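# Band a hair tie around a charger and wound cable

## Task

Slip the hair tie around the charger together with the cable coiled on it, centred and well clear of either end. Every loop of cable that was coiled on the charger at the start must still be coiled there, with nothing dangling, and the tie must press each loop against the charger's two wide faces. At the end the charger must rest on the desk, lying flat on one of its wide faces.

## Robot and tools

Robot: two 6-joint arms, left_arm and right_arm, each with a parallel two-finger gripper whose fingers can fold. Bases in the scene frame: left_arm at (-0.079, +0.439, 0) m, right_arm at (+0.028, -0.716, 0) m, both turned only slightly about z. Scene frame: origin at table-top height midway between the nominal bases, +z up, +x out over the table, left_arm on the +y side (image left/right does not match arm names). Cameras: cam_head_left, cam_head_right, cam_high (fixed), cam_left_wrist, cam_right_wrist (carried), each 672x504.

Gripper frame: fingers point along its +z, open and close along its y. end_effector_position is the spot between the pads when shut; fingertips stick out about 33 mm past it at small gaps, about 9 mm when wide open. Hand poses, velocities and offsets are all in each arm's own base frame; the arm rotates about its Hand target position.

The 18-number row (used by execute_actions and move): left_arm dx, dy, dz, rx, ry, rz, gripper position, force_limit, speed, then the same nine for right_arm. All numbers lie in [-1, 1]. The six pose numbers are an offset, not a pose: they count from that arm's Hand target as it stood when the action or move began, along that arm's base axes. 1.0 equals 0.6 m for dx/dy/dz and 180 degrees for rx/ry/rz, which form a single rotation vector. Sending six zeros re-requests the current Hand target. Gripper position is absolute: +1 fully open (140 mm), pads touch near -0.8, -1 closes until blocked. force_limit (-1 about 14 N up to +1 about 58 N on narrow parts) and speed (-1 about 30 mm/s, 0 about 140, +1 about 250) both default to +1; faster closes grip harder. To leave a gripper unchanged, resend its last three numbers, since 0 is a real command.

execute_actions(actions, cameras): actions is a list of actions; each action is up to 15 rows, one per 1/30 s step, and a short table repeats its last row. Each row offsets from the start pose of that action, not the previous row. Images come only for an empty list or when cameras names them (["all"] for all).

move(target, speed, blend, stop_force, zero, blocking, cameras): target is one 18-number row or a list of up to 15 rows; every row is an offset from the Hand targets at the move's start. Paths are straight, end together, last 0.5 to 10 s, and do not avoid obstacles. speed in m/s (0.002 to 2, default 0.25), turns up to twice that in rad/s; one value or one per target. blend in m rounds corners in a list (0 = stop at each). stop_force in N (10 to 80, shared) ends an arm's path when the push against its motion exceeds it; it needs slow motion, is unreliable when the gripper rotates or near singular poses, and the arm keeps pressing afterwards, so back off without stop_force. zero (default true) re-zeros the force reading first. blocking=false returns after about 0.5 s while the move continues (not with stop_force). Keep finger numbers identical across list rows. Avoid paths near an arm's own base.

wait(seconds 0 to 10), stop() to brake a running move, zoom_image(camera, region [x0,y0,x1,y1] pixels, max 504 each side) on the latest image, clear_fault(arm) after a reported torque or force fault, finished_scene(scene = current scene number) once the goal holds without the robot.

Results: per arm, end_effector_position (m), quat_wxyz, velocities, Hand target (last commanded pose after clipping; the next offset starts here), joint positions and torques, external torques, flange force (includes held weight, noisy), Tool commands, position_measured (counts: 3 open, 75 about 100 mm, 139 about 60 mm, 200 about 20 mm, 230 pads met), object_status (0 moving, 1 blocked opening, 2 blocked closing = grip, 3 reached position or pads met). A move adds a line with its ending (done, off_target, moving, held, fault) and limits (paced, held). Each step clips commands to 70 mm and 16 degrees from the measured pose, so grippers may settle short; send the remaining gap as a new offset.

Cautions: grip with the pad tips for a firm hold; pressing fingertips on a surface folds them. Arms are stiff, so targets past a firm contact cause faults; 144 N net force or joint load limits (elbow 140, wrist joints 39.6 N m) stop the arm until clear_fault. Avoid contact or gripping between the two arms. Do not drop, slam or fling anything, and never let an object leave the table. Long stretched-out or loaded holds heat motors and can brake an arm.

Each tool is called after "Emit:" as name(argument=value, ...) on one line, values as JSON.

## Session

Done. Scene 2.

Emit:
execute_actions(actions=[])

Emit:
zoom_image(camera="cam_high", region=[220, 130, 440, 300])

Scene clock: 0.00 s.
left_arm: end_effector_position=(+0.7292, -0.6401, +0.3415) position_measured=3 object_status=3 end_effector_quat_wxyz=(-0.070, +0.866, +0.484, +0.105) | right_arm: end_effector_position=(+0.6943, +0.1468, +0.1253) position_measured=3 object_status=3 end_effector_quat_wxyz=(+0.577, -0.520, -0.520, -0.356)
Joint positions: left_arm=[-0.837 0.787 0.652 0.243 1.787 -0.243] | right_arm=[-0.268 0.791 1.677 1.12 1.809 -0.74]
Joint velocities: within noise
Joint torques (N m): no reading
External joint torques (N m): no reading
Flange force (N): no reading
Hand target: left_arm +0.7292, -0.6401, +0.3415; -0.070, +0.866, +0.484, +0.105 | right_arm +0.6943, +0.1468, +0.1253; +0.577, -0.520, -0.520, -0.356
Tool commands: left_gripper/position=+1.0 left_gripper/force_limit=+1.0 left_gripper/speed=+1.0 right_gripper/position=+1.0 right_gripper/force_limit=+1.0 right_gripper/speed=+1.0

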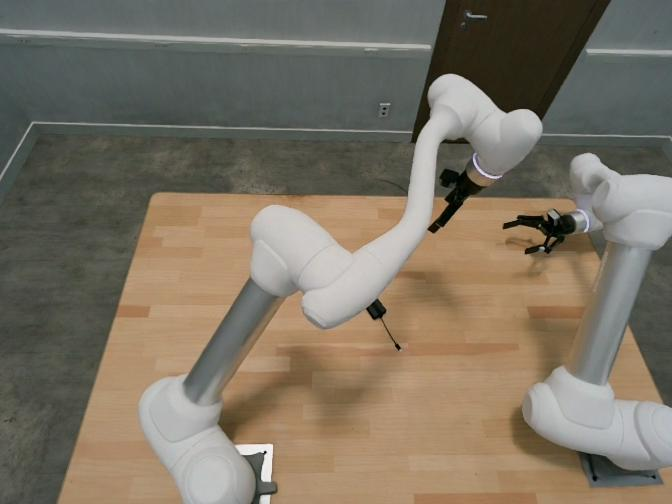

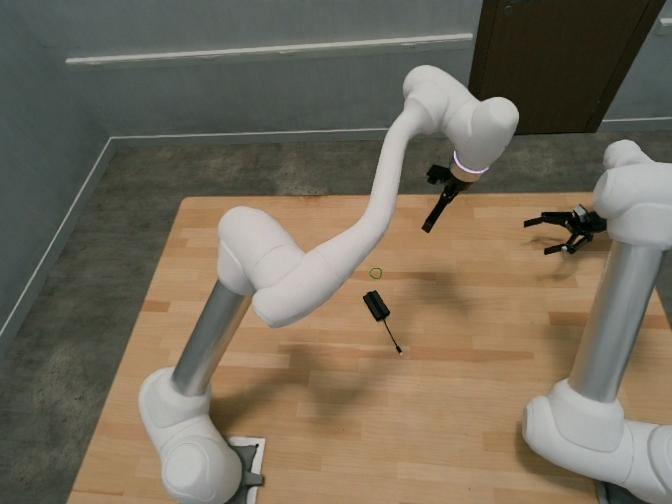

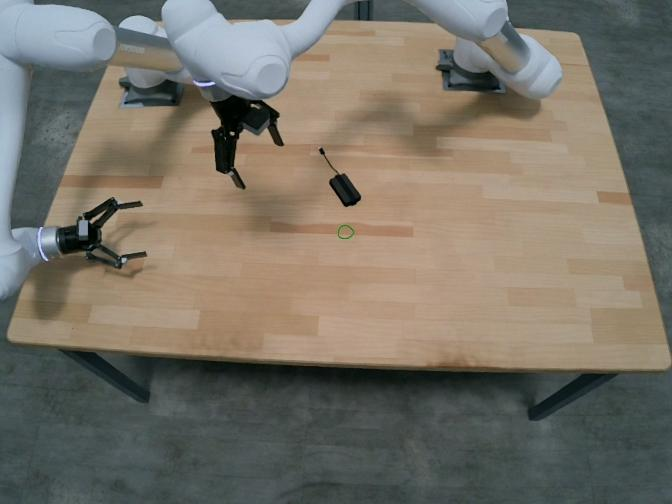

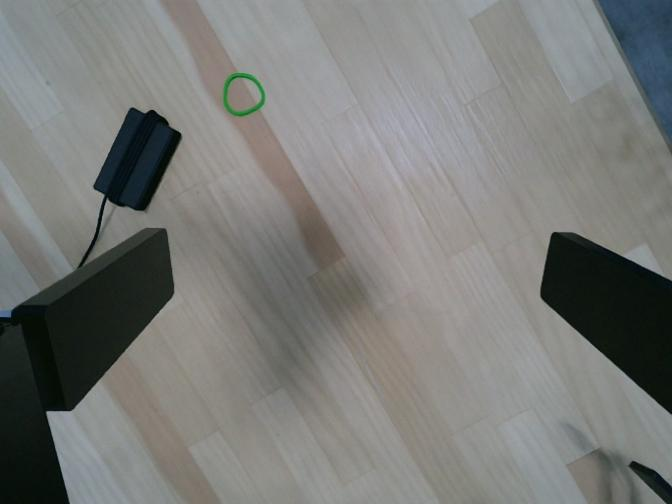

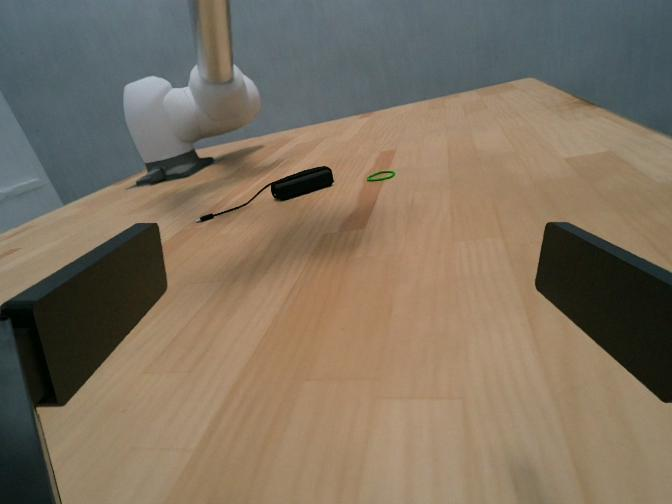

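Scaled by 2.291.

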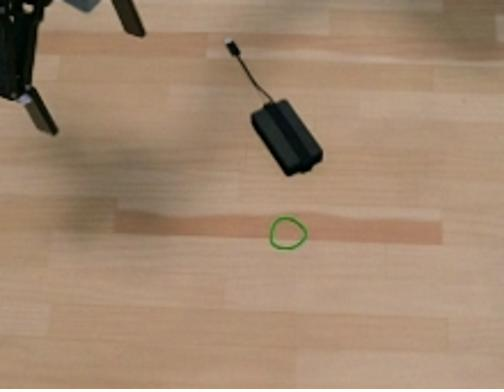

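Emit:
move(target=[[-0.0486,0.70,0.18,-0.496,-0.2008,-0.312,-1,-1,0, -0.074,0.17,0.33,-0.4404,0.2717,-0.3969,1,1,1],[-0.0486,0.70,0.18,-0.496,-0.2008,-0.312,-1,-1,0, -0.107,0.88,0.208,-0.4404,0.2717,-0.3969,1,1,1]], cameras=["cam_right_wrist","cam_high"], speed=0.35)

Scene clock: 24.00 s.
left_arm: end_effector_position=(+0.7001, -0.2201, +0.4495) position_measured=233 object_status=3 end_effector_quat_wxyz=(+0.707, +0.707, +0.000, +0.000) | right_arm: end_effector_position=(+0.6302, +0.6747, +0.2501) position_measured=3 object_status=3 end_effector_quat_wxyz=(+0.000, +1.000, +0.000, +0.000)
Joint positions: left_arm=[0.111 0.371 1.726 -1.516 1.666 2.1] | right_arm=[0.782 0.635 1.059 -0.001 1.447 2.353]
Joint torques (N m): left_arm=[-1.35 -73.44 -33.1 -2.39 1.57 0.37] | right_arm=[-1.81 -107.16 -41.63 4.8 -0.32 -0.3]
External joint torques (N m): left_arm=[1.66 1.65 -0.98 0.21 -0.17 -0.32] | right_arm=[1.72 2.84 -0.47 -0.52 0.28 0.3]
Flange force (N): left_arm=[4.2 0.0 -3.0] | right_arm=[3.2 -6.7 -0.5]
Hand target: left_arm +0.7001, -0.2201, +0.4495; +0.707, +0.707, +0.000, +0.000 | right_arm +0.6301, +0.6748, +0.2501; +0.000, +1.000, +0.000, +0.000
Off the commanded pose: left_arm 0.000 m, 0 deg | right_arm 0.000 m, 0 deg.
move: done
Images, in order (width x height): cam_high 672x504, cam_right_wrist 672x504.

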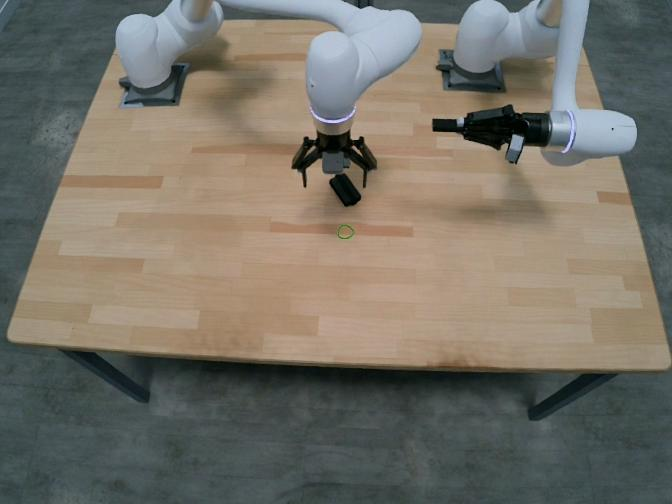

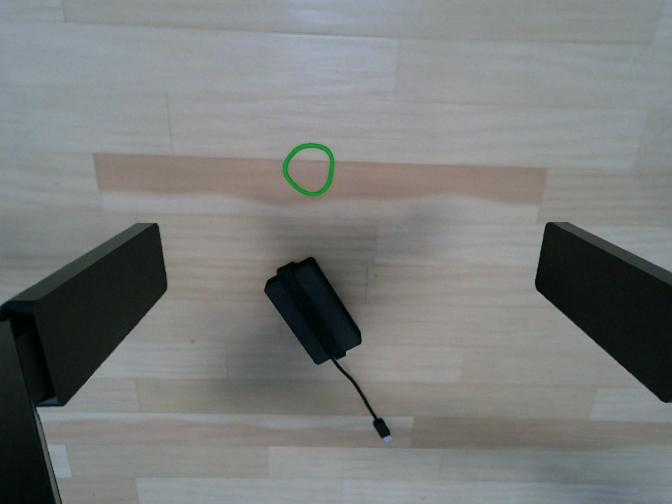

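Emit:
move(target=[[0,0,0,0,0,0,-1,-1,0, 0.0063,0.0935,-0.2,0,0,0,-0.56,0,0],[0,0,0,0,0,0,-1,-1,0, 0.0063,0.0935,-0.333,0,0,0,-0.56,0,0]], cameras=["cam_right_wrist"], speed=0.2)

Emit:
zoom_image(camera="cam_right_wrist", region=[220, 150, 480, 370])

Scene clock: 32.33 s.
left_arm: end_effector_position=(+0.7001, -0.2201, +0.4495) position_measured=233 object_status=3 end_effector_quat_wxyz=(+0.707, +0.707, +0.000, +0.000) | right_arm: end_effector_position=(+0.6340, +0.7309, +0.0504) position_measured=200 object_status=3 end_effector_quat_wxyz=(+0.000, +1.000, +0.000, +0.000)
Joint positions: left_arm=[0.111 0.371 1.726 -1.516 1.666 2.1] | right_arm=[0.821 0.801 1.137 -0.001 1.203 2.392]
Joint torques (N m): left_arm=[-1.32 -73.71 -33.05 -2.43 1.57 0.37] | right_arm=[-2.14 -119.06 -39.03 4.53 -0.35 -0.31]
External joint torques (N m): left_arm=[1.16 1.53 -1.13 0.21 -0.15 -0.32] | right_arm=[2.33 4.11 -0.64 -0.49 0.31 0.31]
Flange force (N): left_arm=[4.5 0.2 -2.3] | right_arm=[4.1 -8.8 1.7]
Hand target: left_arm +0.7001, -0.2201, +0.4495; +0.707, +0.707, +0.000, +0.000 | right_arm +0.6339, +0.7309, +0.0503; +0.000, +1.000, +0.000, +0.000
Off the commanded pose: left_arm 0.000 m, 0 deg | right_arm 0.000 m, 0 deg.
move: done
Images, in order (width x height): cam_right_wrist 672x504.

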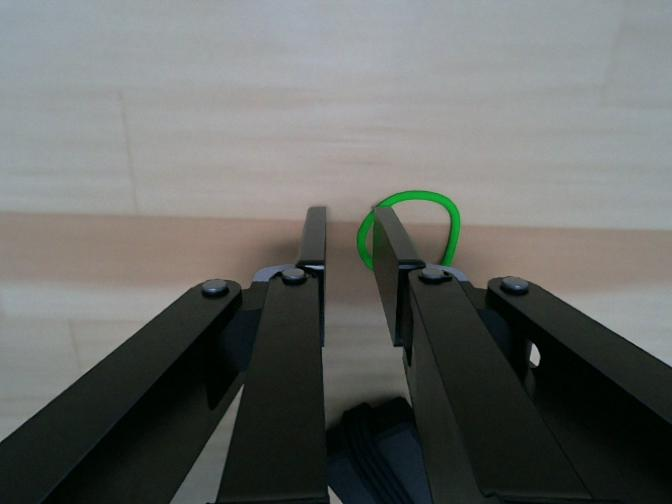

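Scaled by 1.938.

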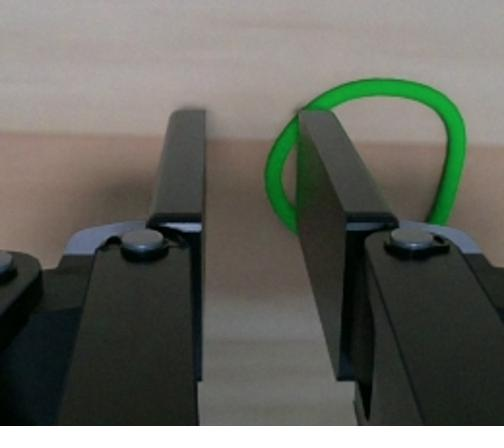

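Emit:
move(target=[[0,0,0,0,0,0,-1,-1,0, -0.01,-0.01,0,0,0,0,-0.56,0,0],[0,0,0,0,0,0,-1,-1,0, -0.01,-0.01,-0.0232,0,0,0,-0.56,0,0]], cameras=["cam_right_wrist"], speed=0.03)

Emit:
zoom_image(camera="cam_right_wrist", region=[220, 150, 480, 370])

Scene clock: 37.87 s.
left_arm: end_effector_position=(+0.7001, -0.2201, +0.4495) position_measured=233 object_status=3 end_effector_quat_wxyz=(+0.707, +0.707, +0.000, +0.000) | right_arm: end_effector_position=(+0.6279, +0.7249, +0.0363) position_measured=200 object_status=3 end_effector_quat_wxyz=(+0.000, +1.000, +0.000, +0.000)
Joint positions: left_arm=[0.111 0.371 1.726 -1.516 1.666 2.1] | right_arm=[0.821 0.797 1.173 -0.001 1.172 2.392]
Joint torques (N m): left_arm=[-1.58 -73.46 -32.92 -2.42 1.6 0.39] | right_arm=[-2.04 -117.94 -38.5 4.48 -0.33 -0.28]
External joint torques (N m): left_arm=[1.81 1.34 -1.22 0.25 -0.18 -0.34] | right_arm=[2.27 2.95 -1.03 -0.46 0.28 0.28]
Flange force (N): left_arm=[4.3 0.5 -3.2] | right_arm=[3.5 -8.0 0.9]
Hand target: left_arm +0.7001, -0.2201, +0.4495; +0.707, +0.707, +0.000, +0.000 | right_arm +0.6279, +0.7249, +0.0363; +0.000, +1.000, +0.000, +0.000
Off the commanded pose: left_arm 0.000 m, 0 deg | right_arm 0.000 m, 0 deg.
move: done
Images, in order (width x height): cam_right_wrist 672x504.

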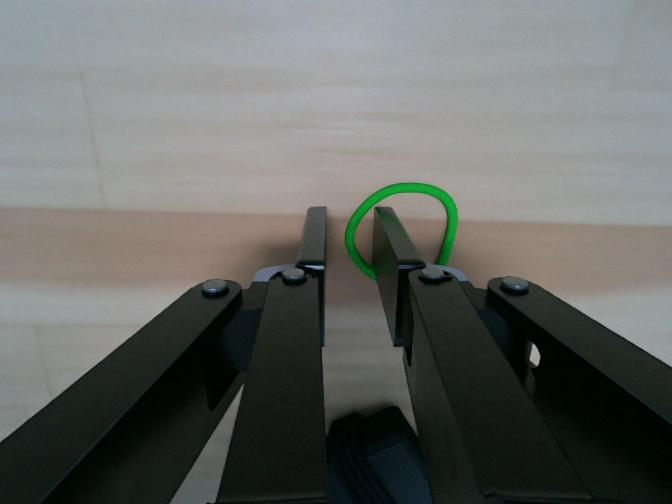

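Scaled by 1.938.

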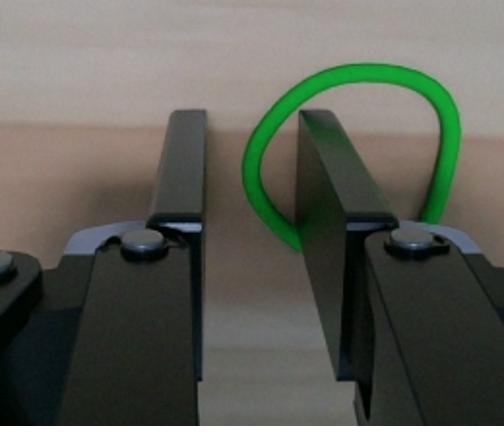

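Emit:
move(target=[[0,0,0,0,0,0,-1,-1,0, 0,0,0,0,0,0,-1,-1,-1],[0,0,0,0,0,0,-1,-1,0, -0.005,-0.1,0.3,0,0,0,-1,-1,-1],[0.0055,-0.3665,-0.086,0,0,0,-1,-1,0, -0.0132,-0.2748,0.639,0.5,0,0,-1,-1,-1]], cameras=["cam_right_wrist","cam_left_wrist","cam_high"], speed=0.25)

Emit:
zoom_image(camera="cam_left_wrist", region=[256, 120, 456, 320])

Emit:
zoom_image(camera="cam_right_wrist", region=[256, 100, 456, 300])

Emit:
zoom_image(camera="cam_high", region=[250, 90, 400, 190])

Scene clock: 49.43 s.
left_arm: end_effector_position=(+0.7034, -0.4400, +0.3980) position_measured=233 object_status=3 end_effector_quat_wxyz=(+0.707, +0.707, +0.000, +0.000) | right_arm: end_effector_position=(+0.6201, +0.5599, +0.4198) position_measured=225 object_status=2 end_effector_quat_wxyz=(+0.707, -0.707, +0.000, +0.000)
Joint positions: left_arm=[-0.2 0.42 1.762 -1.688 1.407 2.191] | right_arm=[0.299 0.329 1.849 1.745 1.325 0.941]
Joint torques (N m): left_arm=[-1.4 -77.04 -31.73 -2.86 1.77 0.35] | right_arm=[-2.08 -74.37 -37.57 1.97 1.41 -0.31]
External joint torques (N m): left_arm=[1.44 1.83 -1.01 0.21 -0.15 -0.3] | right_arm=[2.18 2.47 -0.52 -0.41 0.24 0.26]
Flange force (N): left_arm=[5.2 -0.4 -1.3] | right_arm=[3.6 1.4 4.1]
Hand target: left_arm +0.7034, -0.4400, +0.3979; +0.707, +0.707, +0.000, +0.000 | right_arm +0.6200, +0.5600, +0.4197; +0.707, -0.707, +0.000, +0.000
Off the commanded pose: left_arm 0.000 m, 0 deg | right_arm 0.000 m, 0 deg.
move: done
Images, in order (width x height): cam_high 672x504, cam_left_wrist 672x504, cam_right_wrist 672x504.

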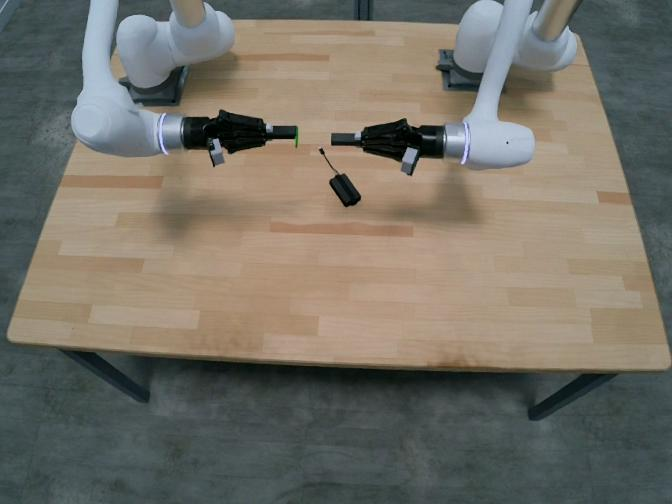

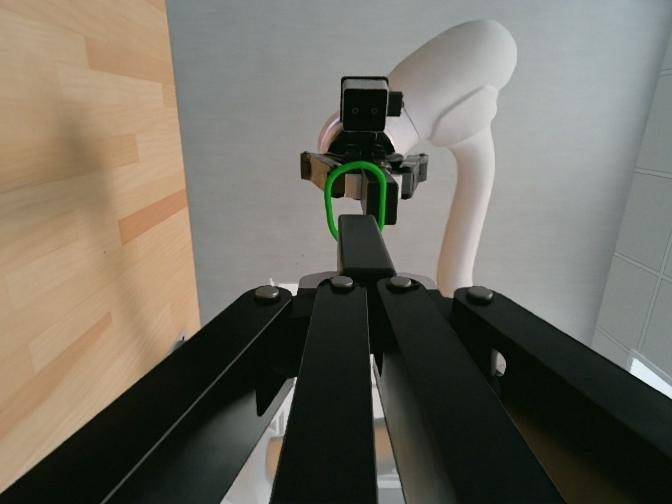

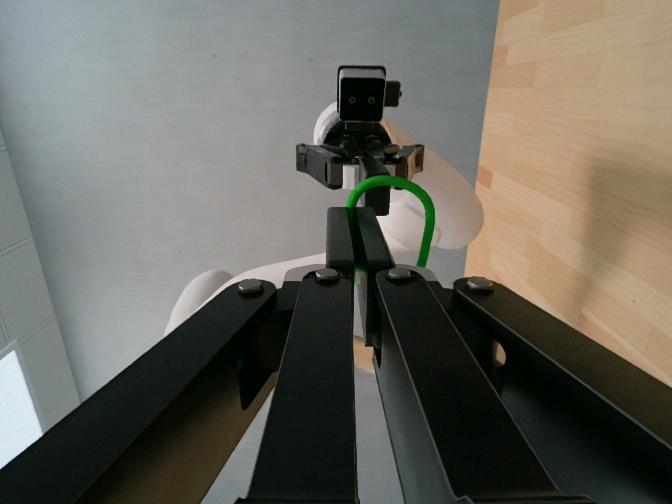

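Scaled by 2.520.

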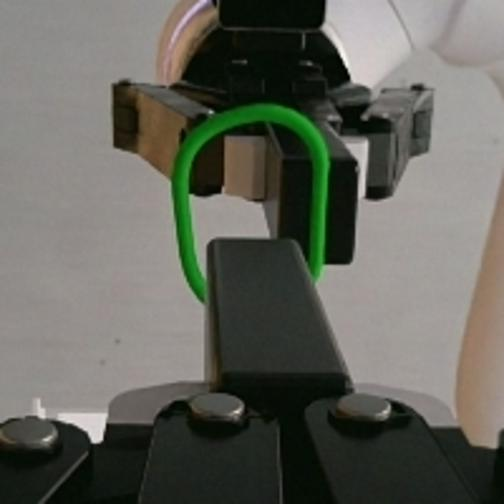

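Scaled by 2.520.

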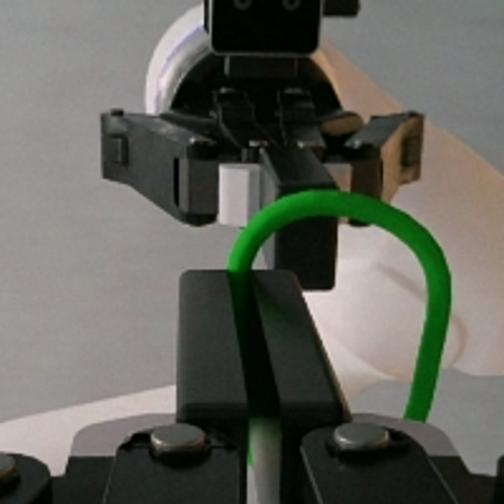

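Scaled by 3.360.

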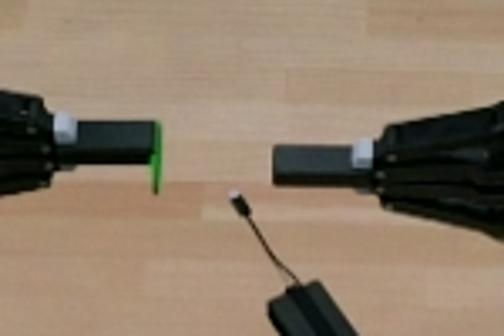

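Emit:
move(target=[[0, -0.05, 0.0, 0,0,0, -1,-1,0, 0,0,0,0,0,0,-1,-1,-1],[0, -0.1483, 0.0, 0,0,0, -1,-1,0, 0,0,0,0,0,0,-1,-1,-1]], cameras=["cam_left_wrist","cam_high","cam_right_wrist"], speed=0.06)

Emit:
zoom_image(camera="cam_left_wrist", region=[256, 120, 456, 320])

Emit:
zoom_image(camera="cam_right_wrist", region=[256, 100, 456, 300])

Emit:
zoom_image(camera="cam_high", region=[250, 90, 400, 190])

Scene clock: 59.43 s.
left_arm: end_effector_position=(+0.7034, -0.5290, +0.3979) position_measured=233 object_status=3 end_effector_quat_wxyz=(+0.707, +0.707, +0.000, +0.000) | right_arm: end_effector_position=(+0.6200, +0.5600, +0.4197) position_measured=225 object_status=2 end_effector_quat_wxyz=(+0.707, -0.707, +0.000, +0.000)
Joint positions: left_arm=[-0.32 0.445 1.723 -1.756 1.308 2.192] | right_arm=[0.299 0.329 1.849 1.745 1.325 0.941]
Joint torques (N m): left_arm=[-1.3 -80.18 -32.5 -3.02 1.78 0.36] | right_arm=[-2.05 -74.47 -37.54 1.96 1.43 -0.35]
External joint torques (N m): left_arm=[1.15 1.93 -0.94 0.18 -0.15 -0.31] | right_arm=[2.07 2.45 -0.61 -0.39 0.22 0.3]
Flange force (N): left_arm=[5.3 -0.5 -0.2] | right_arm=[3.8 1.2 4.0]
Hand target: left_arm +0.7034, -0.5290, +0.3979; +0.707, +0.707, +0.000, +0.000 | right_arm +0.6200, +0.5600, +0.4197; +0.707, -0.707, +0.000, +0.000
Off the commanded pose: left_arm 0.000 m, 0 deg | right_arm 0.000 m, 0 deg.
move: done
Images, in order (width x height): cam_high 672x504, cam_left_wrist 672x504, cam_right_wrist 672x504.

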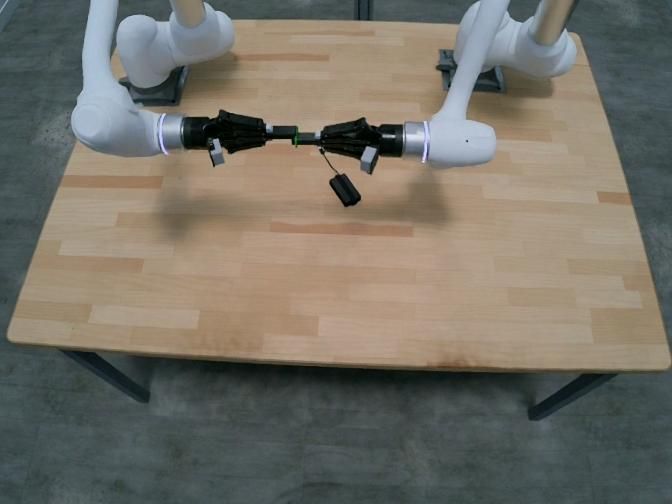

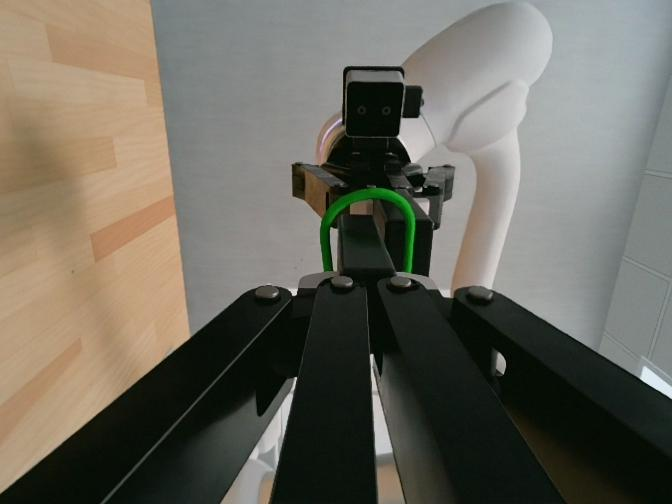

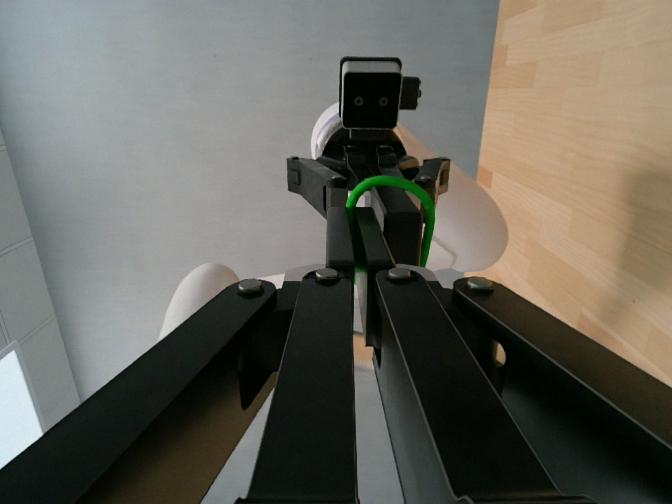

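Scaled by 2.520.

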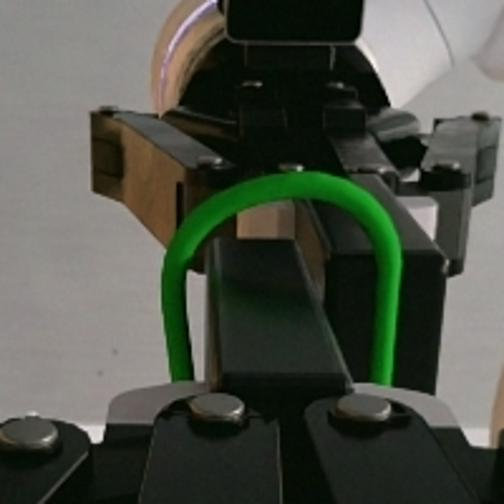

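Scaled by 2.520.

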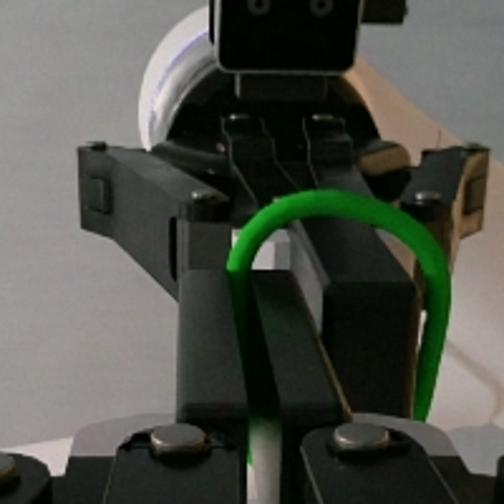

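Scaled by 3.360.

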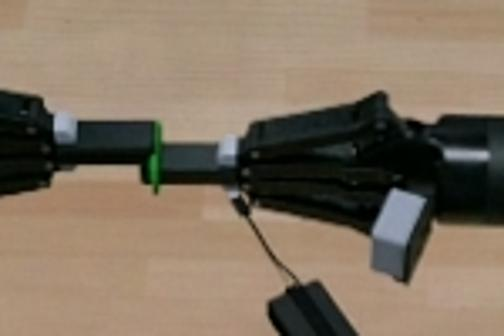

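Emit:
move(target=[[0, -0.0083, 0, 0,0,0, -1,-1,0, 0,0,0,0,0,0,-1,-1,-1],[0, -0.0083, -0.0083, 0,0,0, -1,-1,0, 0,0,0,0,0,0,-1,-1,-1],[0, -0.0083, -0.0083, 0,0,0, -1,-1,0, 0,0,0,0,0,0,-0.65,-1,-1],[0, -0.0083, -0.0083, 0,0,0, -1,-1,0, 0,-0.02,0.0033,0,0,0,-0.65,-1,-1],[0, -0.0083, -0.0083, 0,0,0, -1,-1,0, 0,-0.2,0.0033,0,0,0,-0.65,-1,-1]], speed=0.05)

Emit:
move(target=[[0, 0, 0, 0,0,0, -0.42,-1,-1, 0,0,0,0,0,0,-0.65,-1,-1]], cameras=["cam_left_wrist","cam_high"])

Emit:
zoom_image(camera="cam_left_wrist", region=[256, 120, 456, 320])

Emit:
zoom_image(camera="cam_high", region=[250, 90, 400, 190])

Scene clock: 71.27 s.
left_arm: end_effector_position=(+0.7034, -0.5340, +0.3930) position_measured=233 object_status=3 end_effector_quat_wxyz=(+0.707, +0.707, +0.000, +0.000) | right_arm: end_effector_position=(+0.6200, +0.4400, +0.4217) position_measured=211 object_status=3 end_effector_quat_wxyz=(+0.707, -0.707, +0.000, +0.000)
Joint positions: left_arm=[-0.326 0.452 1.723 -1.761 1.304 2.2] | right_arm=[0.117 0.284 1.909 1.639 1.475 0.945]
Joint torques (N m): left_arm=[-1.45 -80.56 -32.16 -3.06 1.79 0.38] | right_arm=[-2.15 -68.74 -36.75 2.44 1.37 -0.35]
External joint torques (N m): left_arm=[1.53 1.68 -1.19 0.2 -0.14 -0.34] | right_arm=[2.15 2.8 -0.39 -0.44 0.25 0.31]
Flange force (N): left_arm=[5.6 0.0 -0.7] | right_arm=[4.4 1.9 3.5]
Hand target: left_arm +0.7034, -0.5340, +0.3930; +0.707, +0.707, +0.000, +0.000 | right_arm +0.6200, +0.4400, +0.4217; +0.707, -0.707, +0.000, +0.000
Off the commanded pose: left_arm 0.000 m, 0 deg | right_arm 0.000 m, 0 deg.
move: done

Scene clock: 72.63 s.
left_arm: end_effector_position=(+0.7034, -0.5340, +0.3930) position_measured=182 object_status=0 end_effector_quat_wxyz=(+0.707, +0.707, +0.000, +0.000) | right_arm: end_effector_position=(+0.6200, +0.4400, +0.4217) position_measured=211 object_status=3 end_effector_quat_wxyz=(+0.707, -0.707, +0.000, +0.000)
Joint positions: left_arm=[-0.326 0.452 1.723 -1.761 1.304 2.2] | right_arm=[0.117 0.284 1.909 1.639 1.475 0.945]
Joint torques (N m): left_arm=[-1.25 -80.23 -32.24 -3.02 1.82 0.37] | right_arm=[-2 -68.92 -36.91 2.44 1.39 -0.37]
External joint torques (N m): left_arm=[0.77 1.53 -1.06 0.16 -0.16 -0.32] | right_arm=[1.87 2.76 -0.25 -0.43 0.24 0.32]
Flange force (N): left_arm=[4.8 0.0 0.3] | right_arm=[4.2 1.9 3.0]
Hand target: left_arm +0.7034, -0.5340, +0.3930; +0.707, +0.707, +0.000, +0.000 | right_arm +0.6200, +0.4400, +0.4217; +0.707, -0.707, +0.000, +0.000
Off the commanded pose: left_arm 0.000 m, 0 deg | right_arm 0.000 m, 0 deg.
move: done
Images, in order (width x height): cam_high 672x504, cam_left_wrist 672x504.

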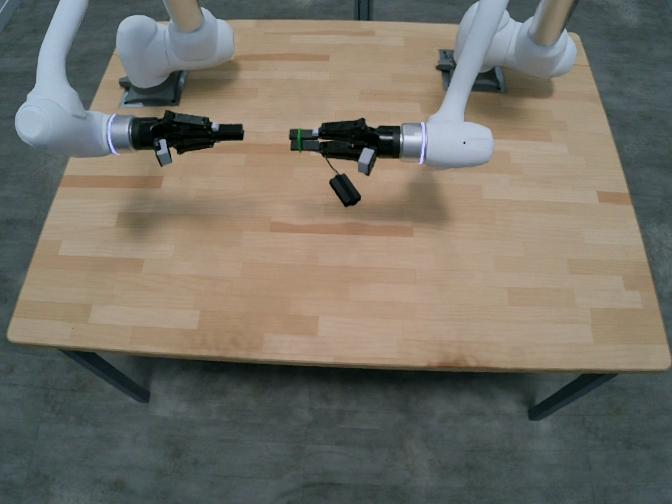

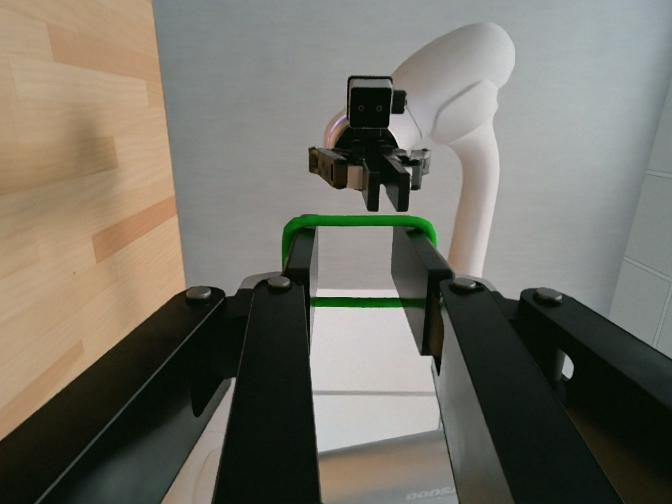

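Scaled by 2.520.

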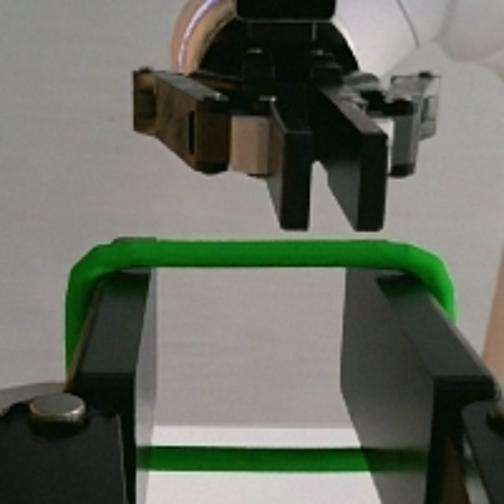

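Scaled by 3.360.

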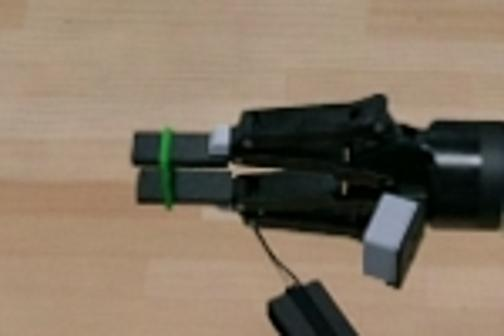

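Emit:
move(target=[[0, 0.4, 0.1, 0,-0.5,0, -0.42,-1,-1, -0.1,0.1,-0.05,-0.4838,-0.1479,0.1479,-0.65,-1,-1],[0, 0.45, 0.1, 0,-0.5,0, -0.42,-1,-1, -0.263,0.385,-0.4367,-0.4838,-0.1479,0.1479,-0.65,-1,-1],[0, 0.45, 0.1, 0,-0.5,0, -0.42,-1,-1, -0.263,0.385,-0.4367,-0.4838,-0.1479,0.1479,0.32,-1,0]], cameras=["cam_left_wrist","cam_right_wrist","cam_high"], speed=0.3, blend=[0.05,0,0])

Scene clock: 92.33 s.
left_arm: end_effector_position=(+0.7034, -0.2640, +0.4530) position_measured=182 object_status=3 end_effector_quat_wxyz=(+0.500, +0.500, -0.500, +0.500) | right_arm: end_effector_position=(+0.4622, +0.6710, +0.1597) position_measured=89 object_status=0 end_effector_quat_wxyz=(+0.000, +0.956, +0.292, +0.000)
Joint positions: left_arm=[0.048 0.365 1.728 -1.547 1.613 3.664] | right_arm=[0.925 0.494 1.454 0 1.193 1.903]
Joint torques (N m): left_arm=[-1.35 -73.32 -33.13 -2.53 1.56 0.34] | right_arm=[-2.12 -92.26 -38.88 4.53 -0.32 -0.31]
External joint torques (N m): left_arm=[1.34 1.89 -1.18 0.2 -0.17 -0.34] | right_arm=[2.41 3.25 -0.5 -0.5 0.26 0.3]
Flange force (N): left_arm=[0.1 -5.2 -2.3] | right_arm=[4.8 -5.5 1.0]
Hand target: left_arm +0.7034, -0.2640, +0.4530; +0.500, +0.500, -0.500, +0.500 | right_arm +0.4622, +0.6710, +0.1597; +0.000, +0.956, +0.292, +0.000
Off the commanded pose: left_arm 0.000 m, 0 deg | right_arm 0.000 m, 0 deg.
move: done
Images, in order (width x height): cam_high 672x504, cam_left_wrist 672x504, cam_right_wrist 672x504.

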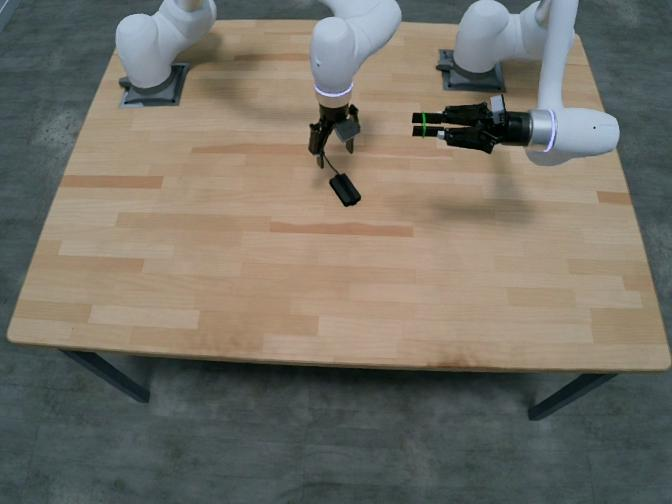

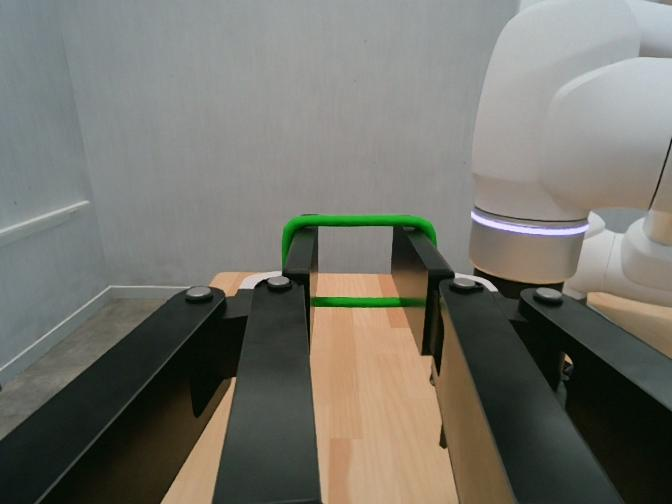

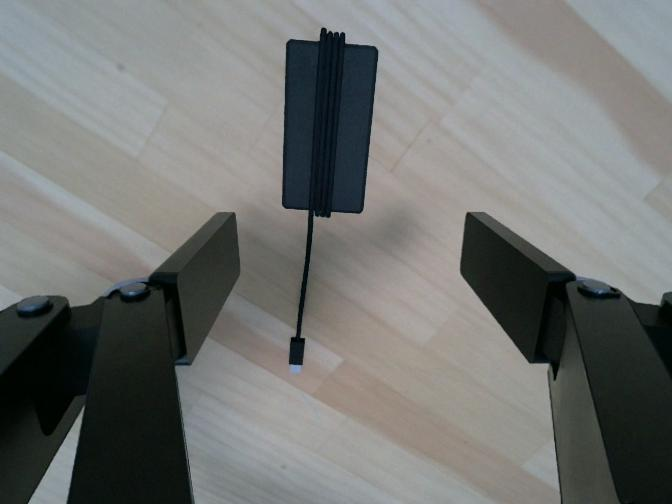

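Emit:
move(target=[0, 0,0, 0,0,0, -0.42,-1,-1, -0.0257,0.0143,-0.14,0,0,-0.025,0.32,-1,0], cameras=["cam_right_wrist"], speed=0.15)

Scene clock: 99.67 s.
left_arm: end_effector_position=(+0.7034, -0.2640, +0.4530) position_measured=182 object_status=3 end_effector_quat_wxyz=(+0.500, +0.500, -0.500, +0.500) | right_arm: end_effector_position=(+0.4468, +0.6796, +0.0758) position_measured=89 object_status=3 end_effector_quat_wxyz=(+0.000, +0.967, +0.255, +0.000)
Joint positions: left_arm=[0.048 0.365 1.728 -1.547 1.613 3.664] | right_arm=[0.947 0.55 1.53 0 1.061 2.003]
Joint torques (N m): left_arm=[-1.33 -73.39 -33.11 -2.56 1.58 0.29] | right_arm=[-2.09 -94.53 -35.85 4.27 -0.31 -0.31]
External joint torques (N m): left_arm=[1.8 1.57 -1.27 0.26 -0.18 -0.29] | right_arm=[2.06 2.63 -1.31 -0.48 0.25 0.31]
Flange force (N): left_arm=[0.3 -4.9 -3.0] | right_arm=[5.0 -5.9 0.7]
Hand target: left_arm +0.7034, -0.2640, +0.4530; +0.500, +0.500, -0.500, +0.500 | right_arm +0.4468, +0.6796, +0.0757; +0.000, +0.967, +0.255, +0.000
Off the commanded pose: left_arm 0.000 m, 0 deg | right_arm 0.000 m, 0 deg.
move: done
Images, in order (width x height): cam_right_wrist 672x504.

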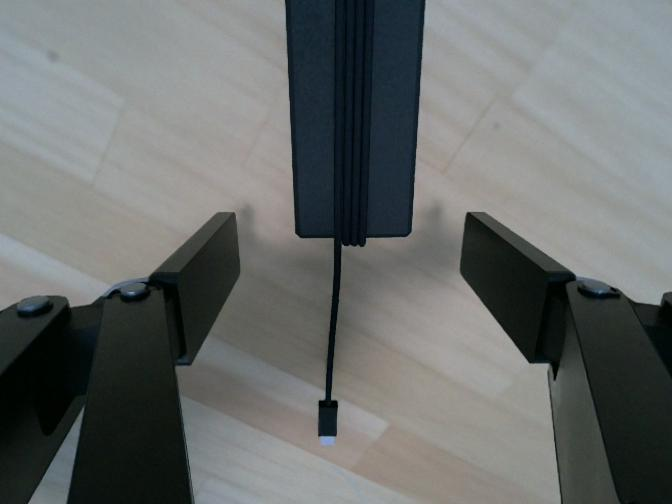

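Emit:
move(target=[[0, 0,0, 0,0,0, -0.42,-1,-1, -0.006,-0.0033,-0.048,0,0,0,0.32,-1,0],[0, 0,0, 0,0,0, -0.42,-1,-1, -0.006,-0.0033,-0.048,0,0,0,-1,0,-1]], speed=0.1)

Emit:
wait(seconds=0.7, cameras=["cam_right_wrist"])

Scene clock: 106.57 s.
left_arm: end_effector_position=(+0.7034, -0.2640, +0.4530) position_measured=182 object_status=3 end_effector_quat_wxyz=(+0.500, +0.500, -0.500, +0.500) | right_arm: end_effector_position=(+0.4432, +0.6776, +0.0469) position_measured=151 object_status=0 end_effector_quat_wxyz=(+0.000, +0.967, +0.255, +0.000)
Joint positions: left_arm=[0.048 0.365 1.728 -1.547 1.613 3.664] | right_arm=[0.949 0.569 1.558 -0.001 1.014 2.005]
Joint torques (N m): left_arm=[-1.44 -73.48 -33.21 -2.52 1.61 0.3] | right_arm=[-1.86 -91.44 -34.42 4.23 -1.06 -0.32]
External joint torques (N m): left_arm=[1.76 2.03 -1.09 0.21 -0.22 -0.3] | right_arm=[1.8 -0.9 -1.64 -0.55 1 0.32]
Flange force (N): left_arm=[-0.2 -5.2 -2.9] | right_arm=[2.1 -4.0 -3.3]
Hand target: left_arm +0.7034, -0.2640, +0.4530; +0.500, +0.500, -0.500, +0.500 | right_arm +0.4432, +0.6776, +0.0469; +0.000, +0.967, +0.255, +0.000
Off the commanded pose: left_arm 0.000 m, 0 deg | right_arm 0.000 m, 0 deg.
move: done

Scene clock: 107.27 s.
left_arm: end_effector_position=(+0.7034, -0.2640, +0.4530) position_measured=182 object_status=3 end_effector_quat_wxyz=(+0.500, +0.500, -0.500, +0.500) | right_arm: end_effector_position=(+0.4432, +0.6776, +0.0469) position_measured=151 object_status=2 end_effector_quat_wxyz=(+0.000, +0.967, +0.255, +0.000)
Joint positions: left_arm=[0.048 0.365 1.728 -1.547 1.613 3.664] | right_arm=[0.949 0.569 1.558 -0.001 1.014 2.005]
Joint torques (N m): left_arm=[-1.28 -73.54 -33.25 -2.54 1.52 0.28] | right_arm=[-2.07 -91.64 -34.4 4.24 -1.07 -0.33]
External joint torques (N m): left_arm=[1.14 1.85 -1.12 0.19 -0.13 -0.28] | right_arm=[2.18 -0.87 -1.62 -0.56 1.02 0.33]
Flange force (N): left_arm=[-0.1 -5.0 -2.1] | right_arm=[1.9 -4.5 -3.3]
Hand target: left_arm +0.7034, -0.2640, +0.4530; +0.500, +0.500, -0.500, +0.500 | right_arm +0.4432, +0.6776, +0.0469; +0.000, +0.967, +0.255, +0.000
Tool commands: left_gripper/position=-0.42 left_gripper/force_limit=-1.0 left_gripper/speed=-1.0 right_gripper/position=-1.0 right_gripper/force_limit=+0.0 right_gripper/speed=-1.0
Off the commanded pose: left_arm 0.000 m, 0 deg | right_arm 0.000 m, 0 deg.
wait: 0.70 s; at rest by 0.17 s
Images, in order (width x height): cam_right_wrist 672x504.

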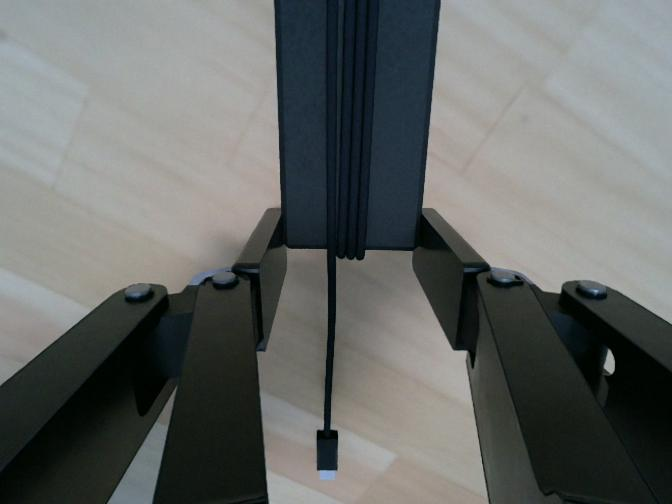

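Emit:
move(target=[[0, 0,0, 0,0,0, -0.42,-1,-1, 0.05,-0.05,0.2,0,0,0,-1,0,-1],[0, 0,0, 0,0,0, -0.42,-1,-1, 0.178,-0.196,0.472,0,0,0.331,-1,0,-1]], speed=0.15, blend=[0.05,0])

Emit:
move(target=[-0.1157,-0.14,-0.255, 0,0,0, -0.08,0.5,-1, 0,0,0,0,0,0,-1,0,-1], cameras=["all"], speed=0.2)

Emit:
zoom_image(camera="cam_left_wrist", region=[236, 130, 486, 330])

Emit:
zoom_image(camera="cam_high", region=[250, 90, 500, 210])

Scene clock: 117.13 s.
left_arm: end_effector_position=(+0.7034, -0.2640, +0.4530) position_measured=182 object_status=3 end_effector_quat_wxyz=(+0.500, +0.500, -0.500, +0.500) | right_arm: end_effector_position=(+0.5500, +0.5600, +0.3301) position_measured=151 object_status=2 end_effector_quat_wxyz=(+0.000, +0.713, +0.701, +0.000)
Joint positions: left_arm=[0.048 0.365 1.728 -1.547 1.613 3.664] | right_arm=[0.75 0.378 1.311 0 1.452 0.766]
Joint torques (N m): left_arm=[-1.09 -73.33 -33.18 -2.56 1.58 0.38] | right_arm=[-1.95 -86.19 -43.12 4.96 -0.43 -0.3]
External joint torques (N m): left_arm=[1.27 1.65 -1.18 0.24 -0.18 -0.38] | right_arm=[2.36 4.45 0.65 -0.55 0.39 0.3]
Flange force (N): left_arm=[0.3 -4.9 -2.2] | right_arm=[6.9 1.9 1.2]
Hand target: left_arm +0.7034, -0.2640, +0.4530; +0.500, +0.500, -0.500, +0.500 | right_arm +0.5500, +0.5600, +0.3301; +0.000, +0.713, +0.701, +0.000
Off the commanded pose: left_arm 0.000 m, 0 deg | right_arm 0.000 m, 0 deg.
move: done

Scene clock: 118.43 s.
left_arm: end_effector_position=(+0.6340, -0.3480, +0.3000) position_measured=139 object_status=3 end_effector_quat_wxyz=(+0.500, +0.500, -0.500, +0.500) | right_arm: end_effector_position=(+0.5500, +0.5600, +0.3301) position_measured=151 object_status=2 end_effector_quat_wxyz=(+0.000, +0.713, +0.701, +0.000)
Joint positions: left_arm=[-0.079 0.432 1.977 -1.629 1.519 3.981] | right_arm=[0.75 0.378 1.311 0 1.452 0.766]
Joint torques (N m): left_arm=[-1.67 -70.51 -24.84 -2.24 2.24 0.3] | right_arm=[-2.02 -86.17 -43.44 4.96 -0.44 -0.3]
External joint torques (N m): left_arm=[2.14 1.47 -0.45 0.24 -0.17 -0.3] | right_arm=[1.97 5.54 1.39 -0.62 0.4 0.3]
Flange force (N): left_arm=[-1.1 -3.2 -3.4] | right_arm=[6.6 2.3 2.5]
Hand target: left_arm +0.6340, -0.3480, +0.3000; +0.500, +0.500, -0.500, +0.500 | right_arm +0.5500, +0.5600, +0.3301; +0.000, +0.713, +0.701, +0.000
Off the commanded pose: left_arm 0.000 m, 0 deg | right_arm 0.000 m, 0 deg.
move: done

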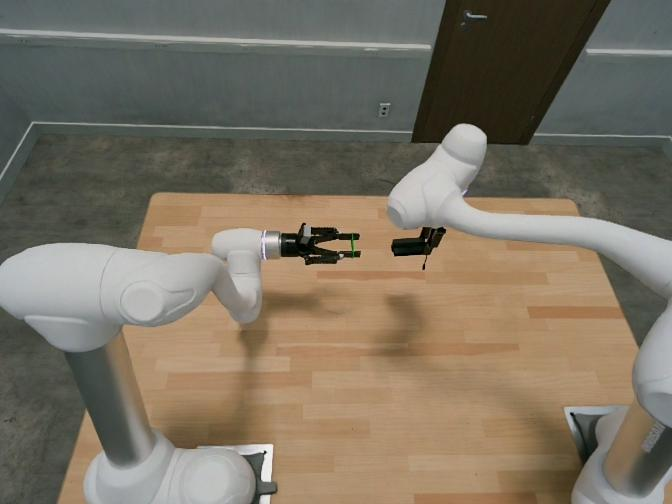

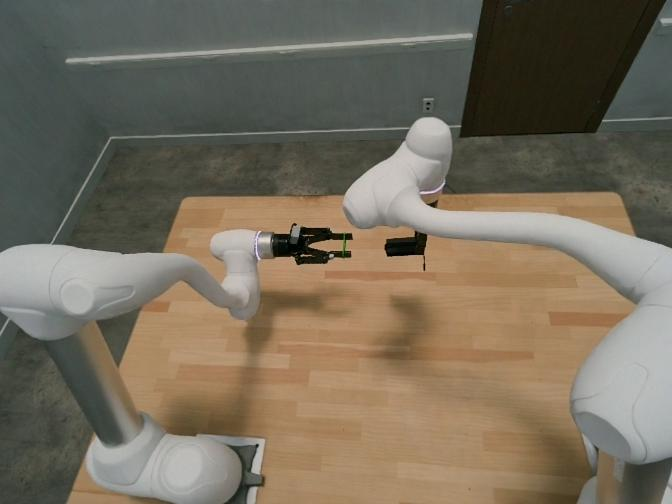

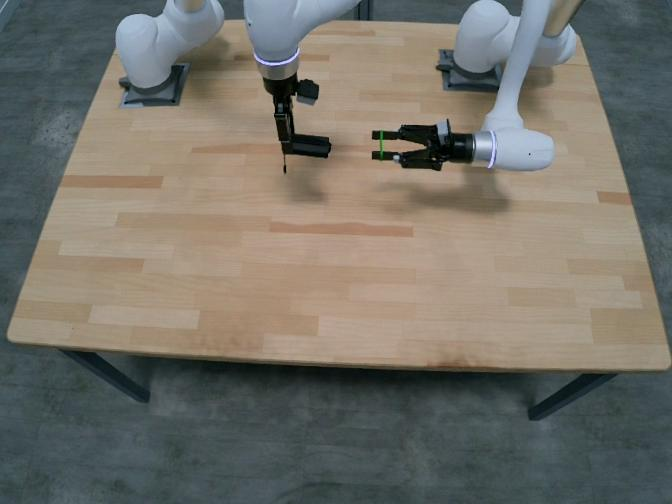

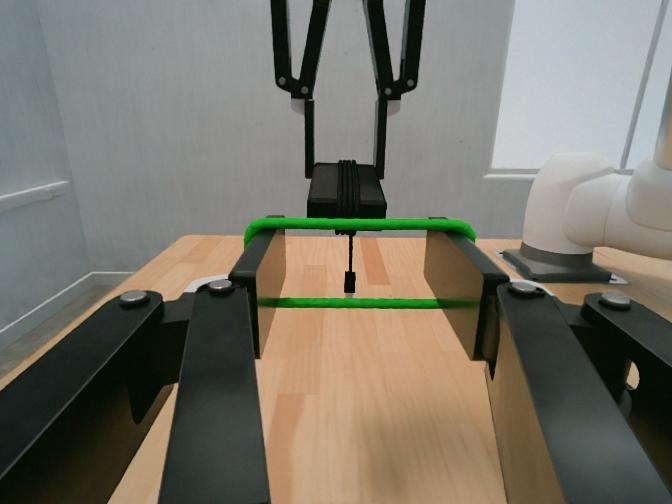

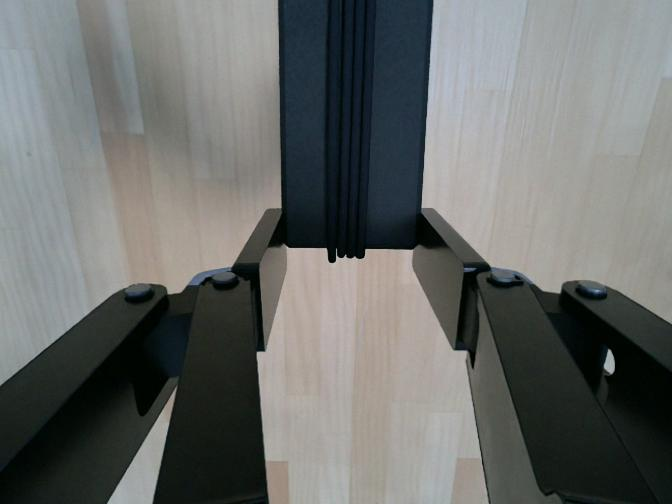

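Scaled by 2.016.

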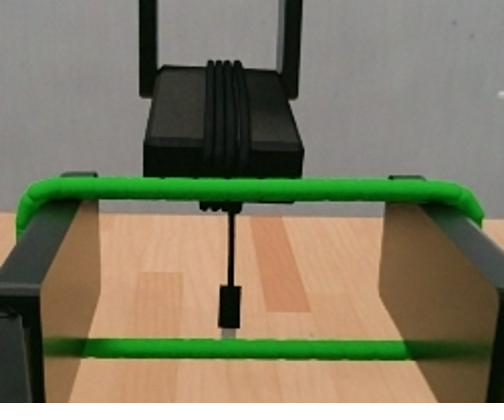

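Scaled by 2.016.

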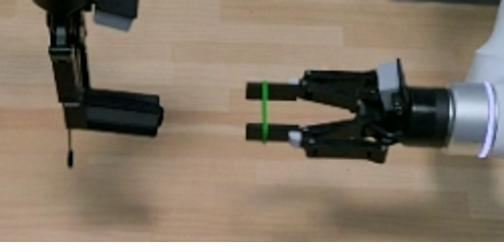

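Emit:
zoom_image(camera="cam_head_left", region=[330, 215, 460, 285])

Emit:
zoom_image(camera="cam_head_right", region=[320, 215, 450, 285])

Scaled by 3.877.

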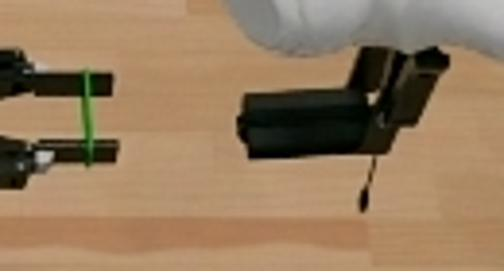

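Scaled by 3.877.

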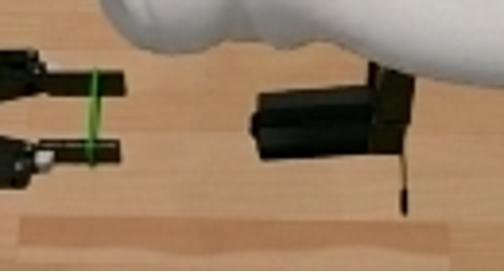

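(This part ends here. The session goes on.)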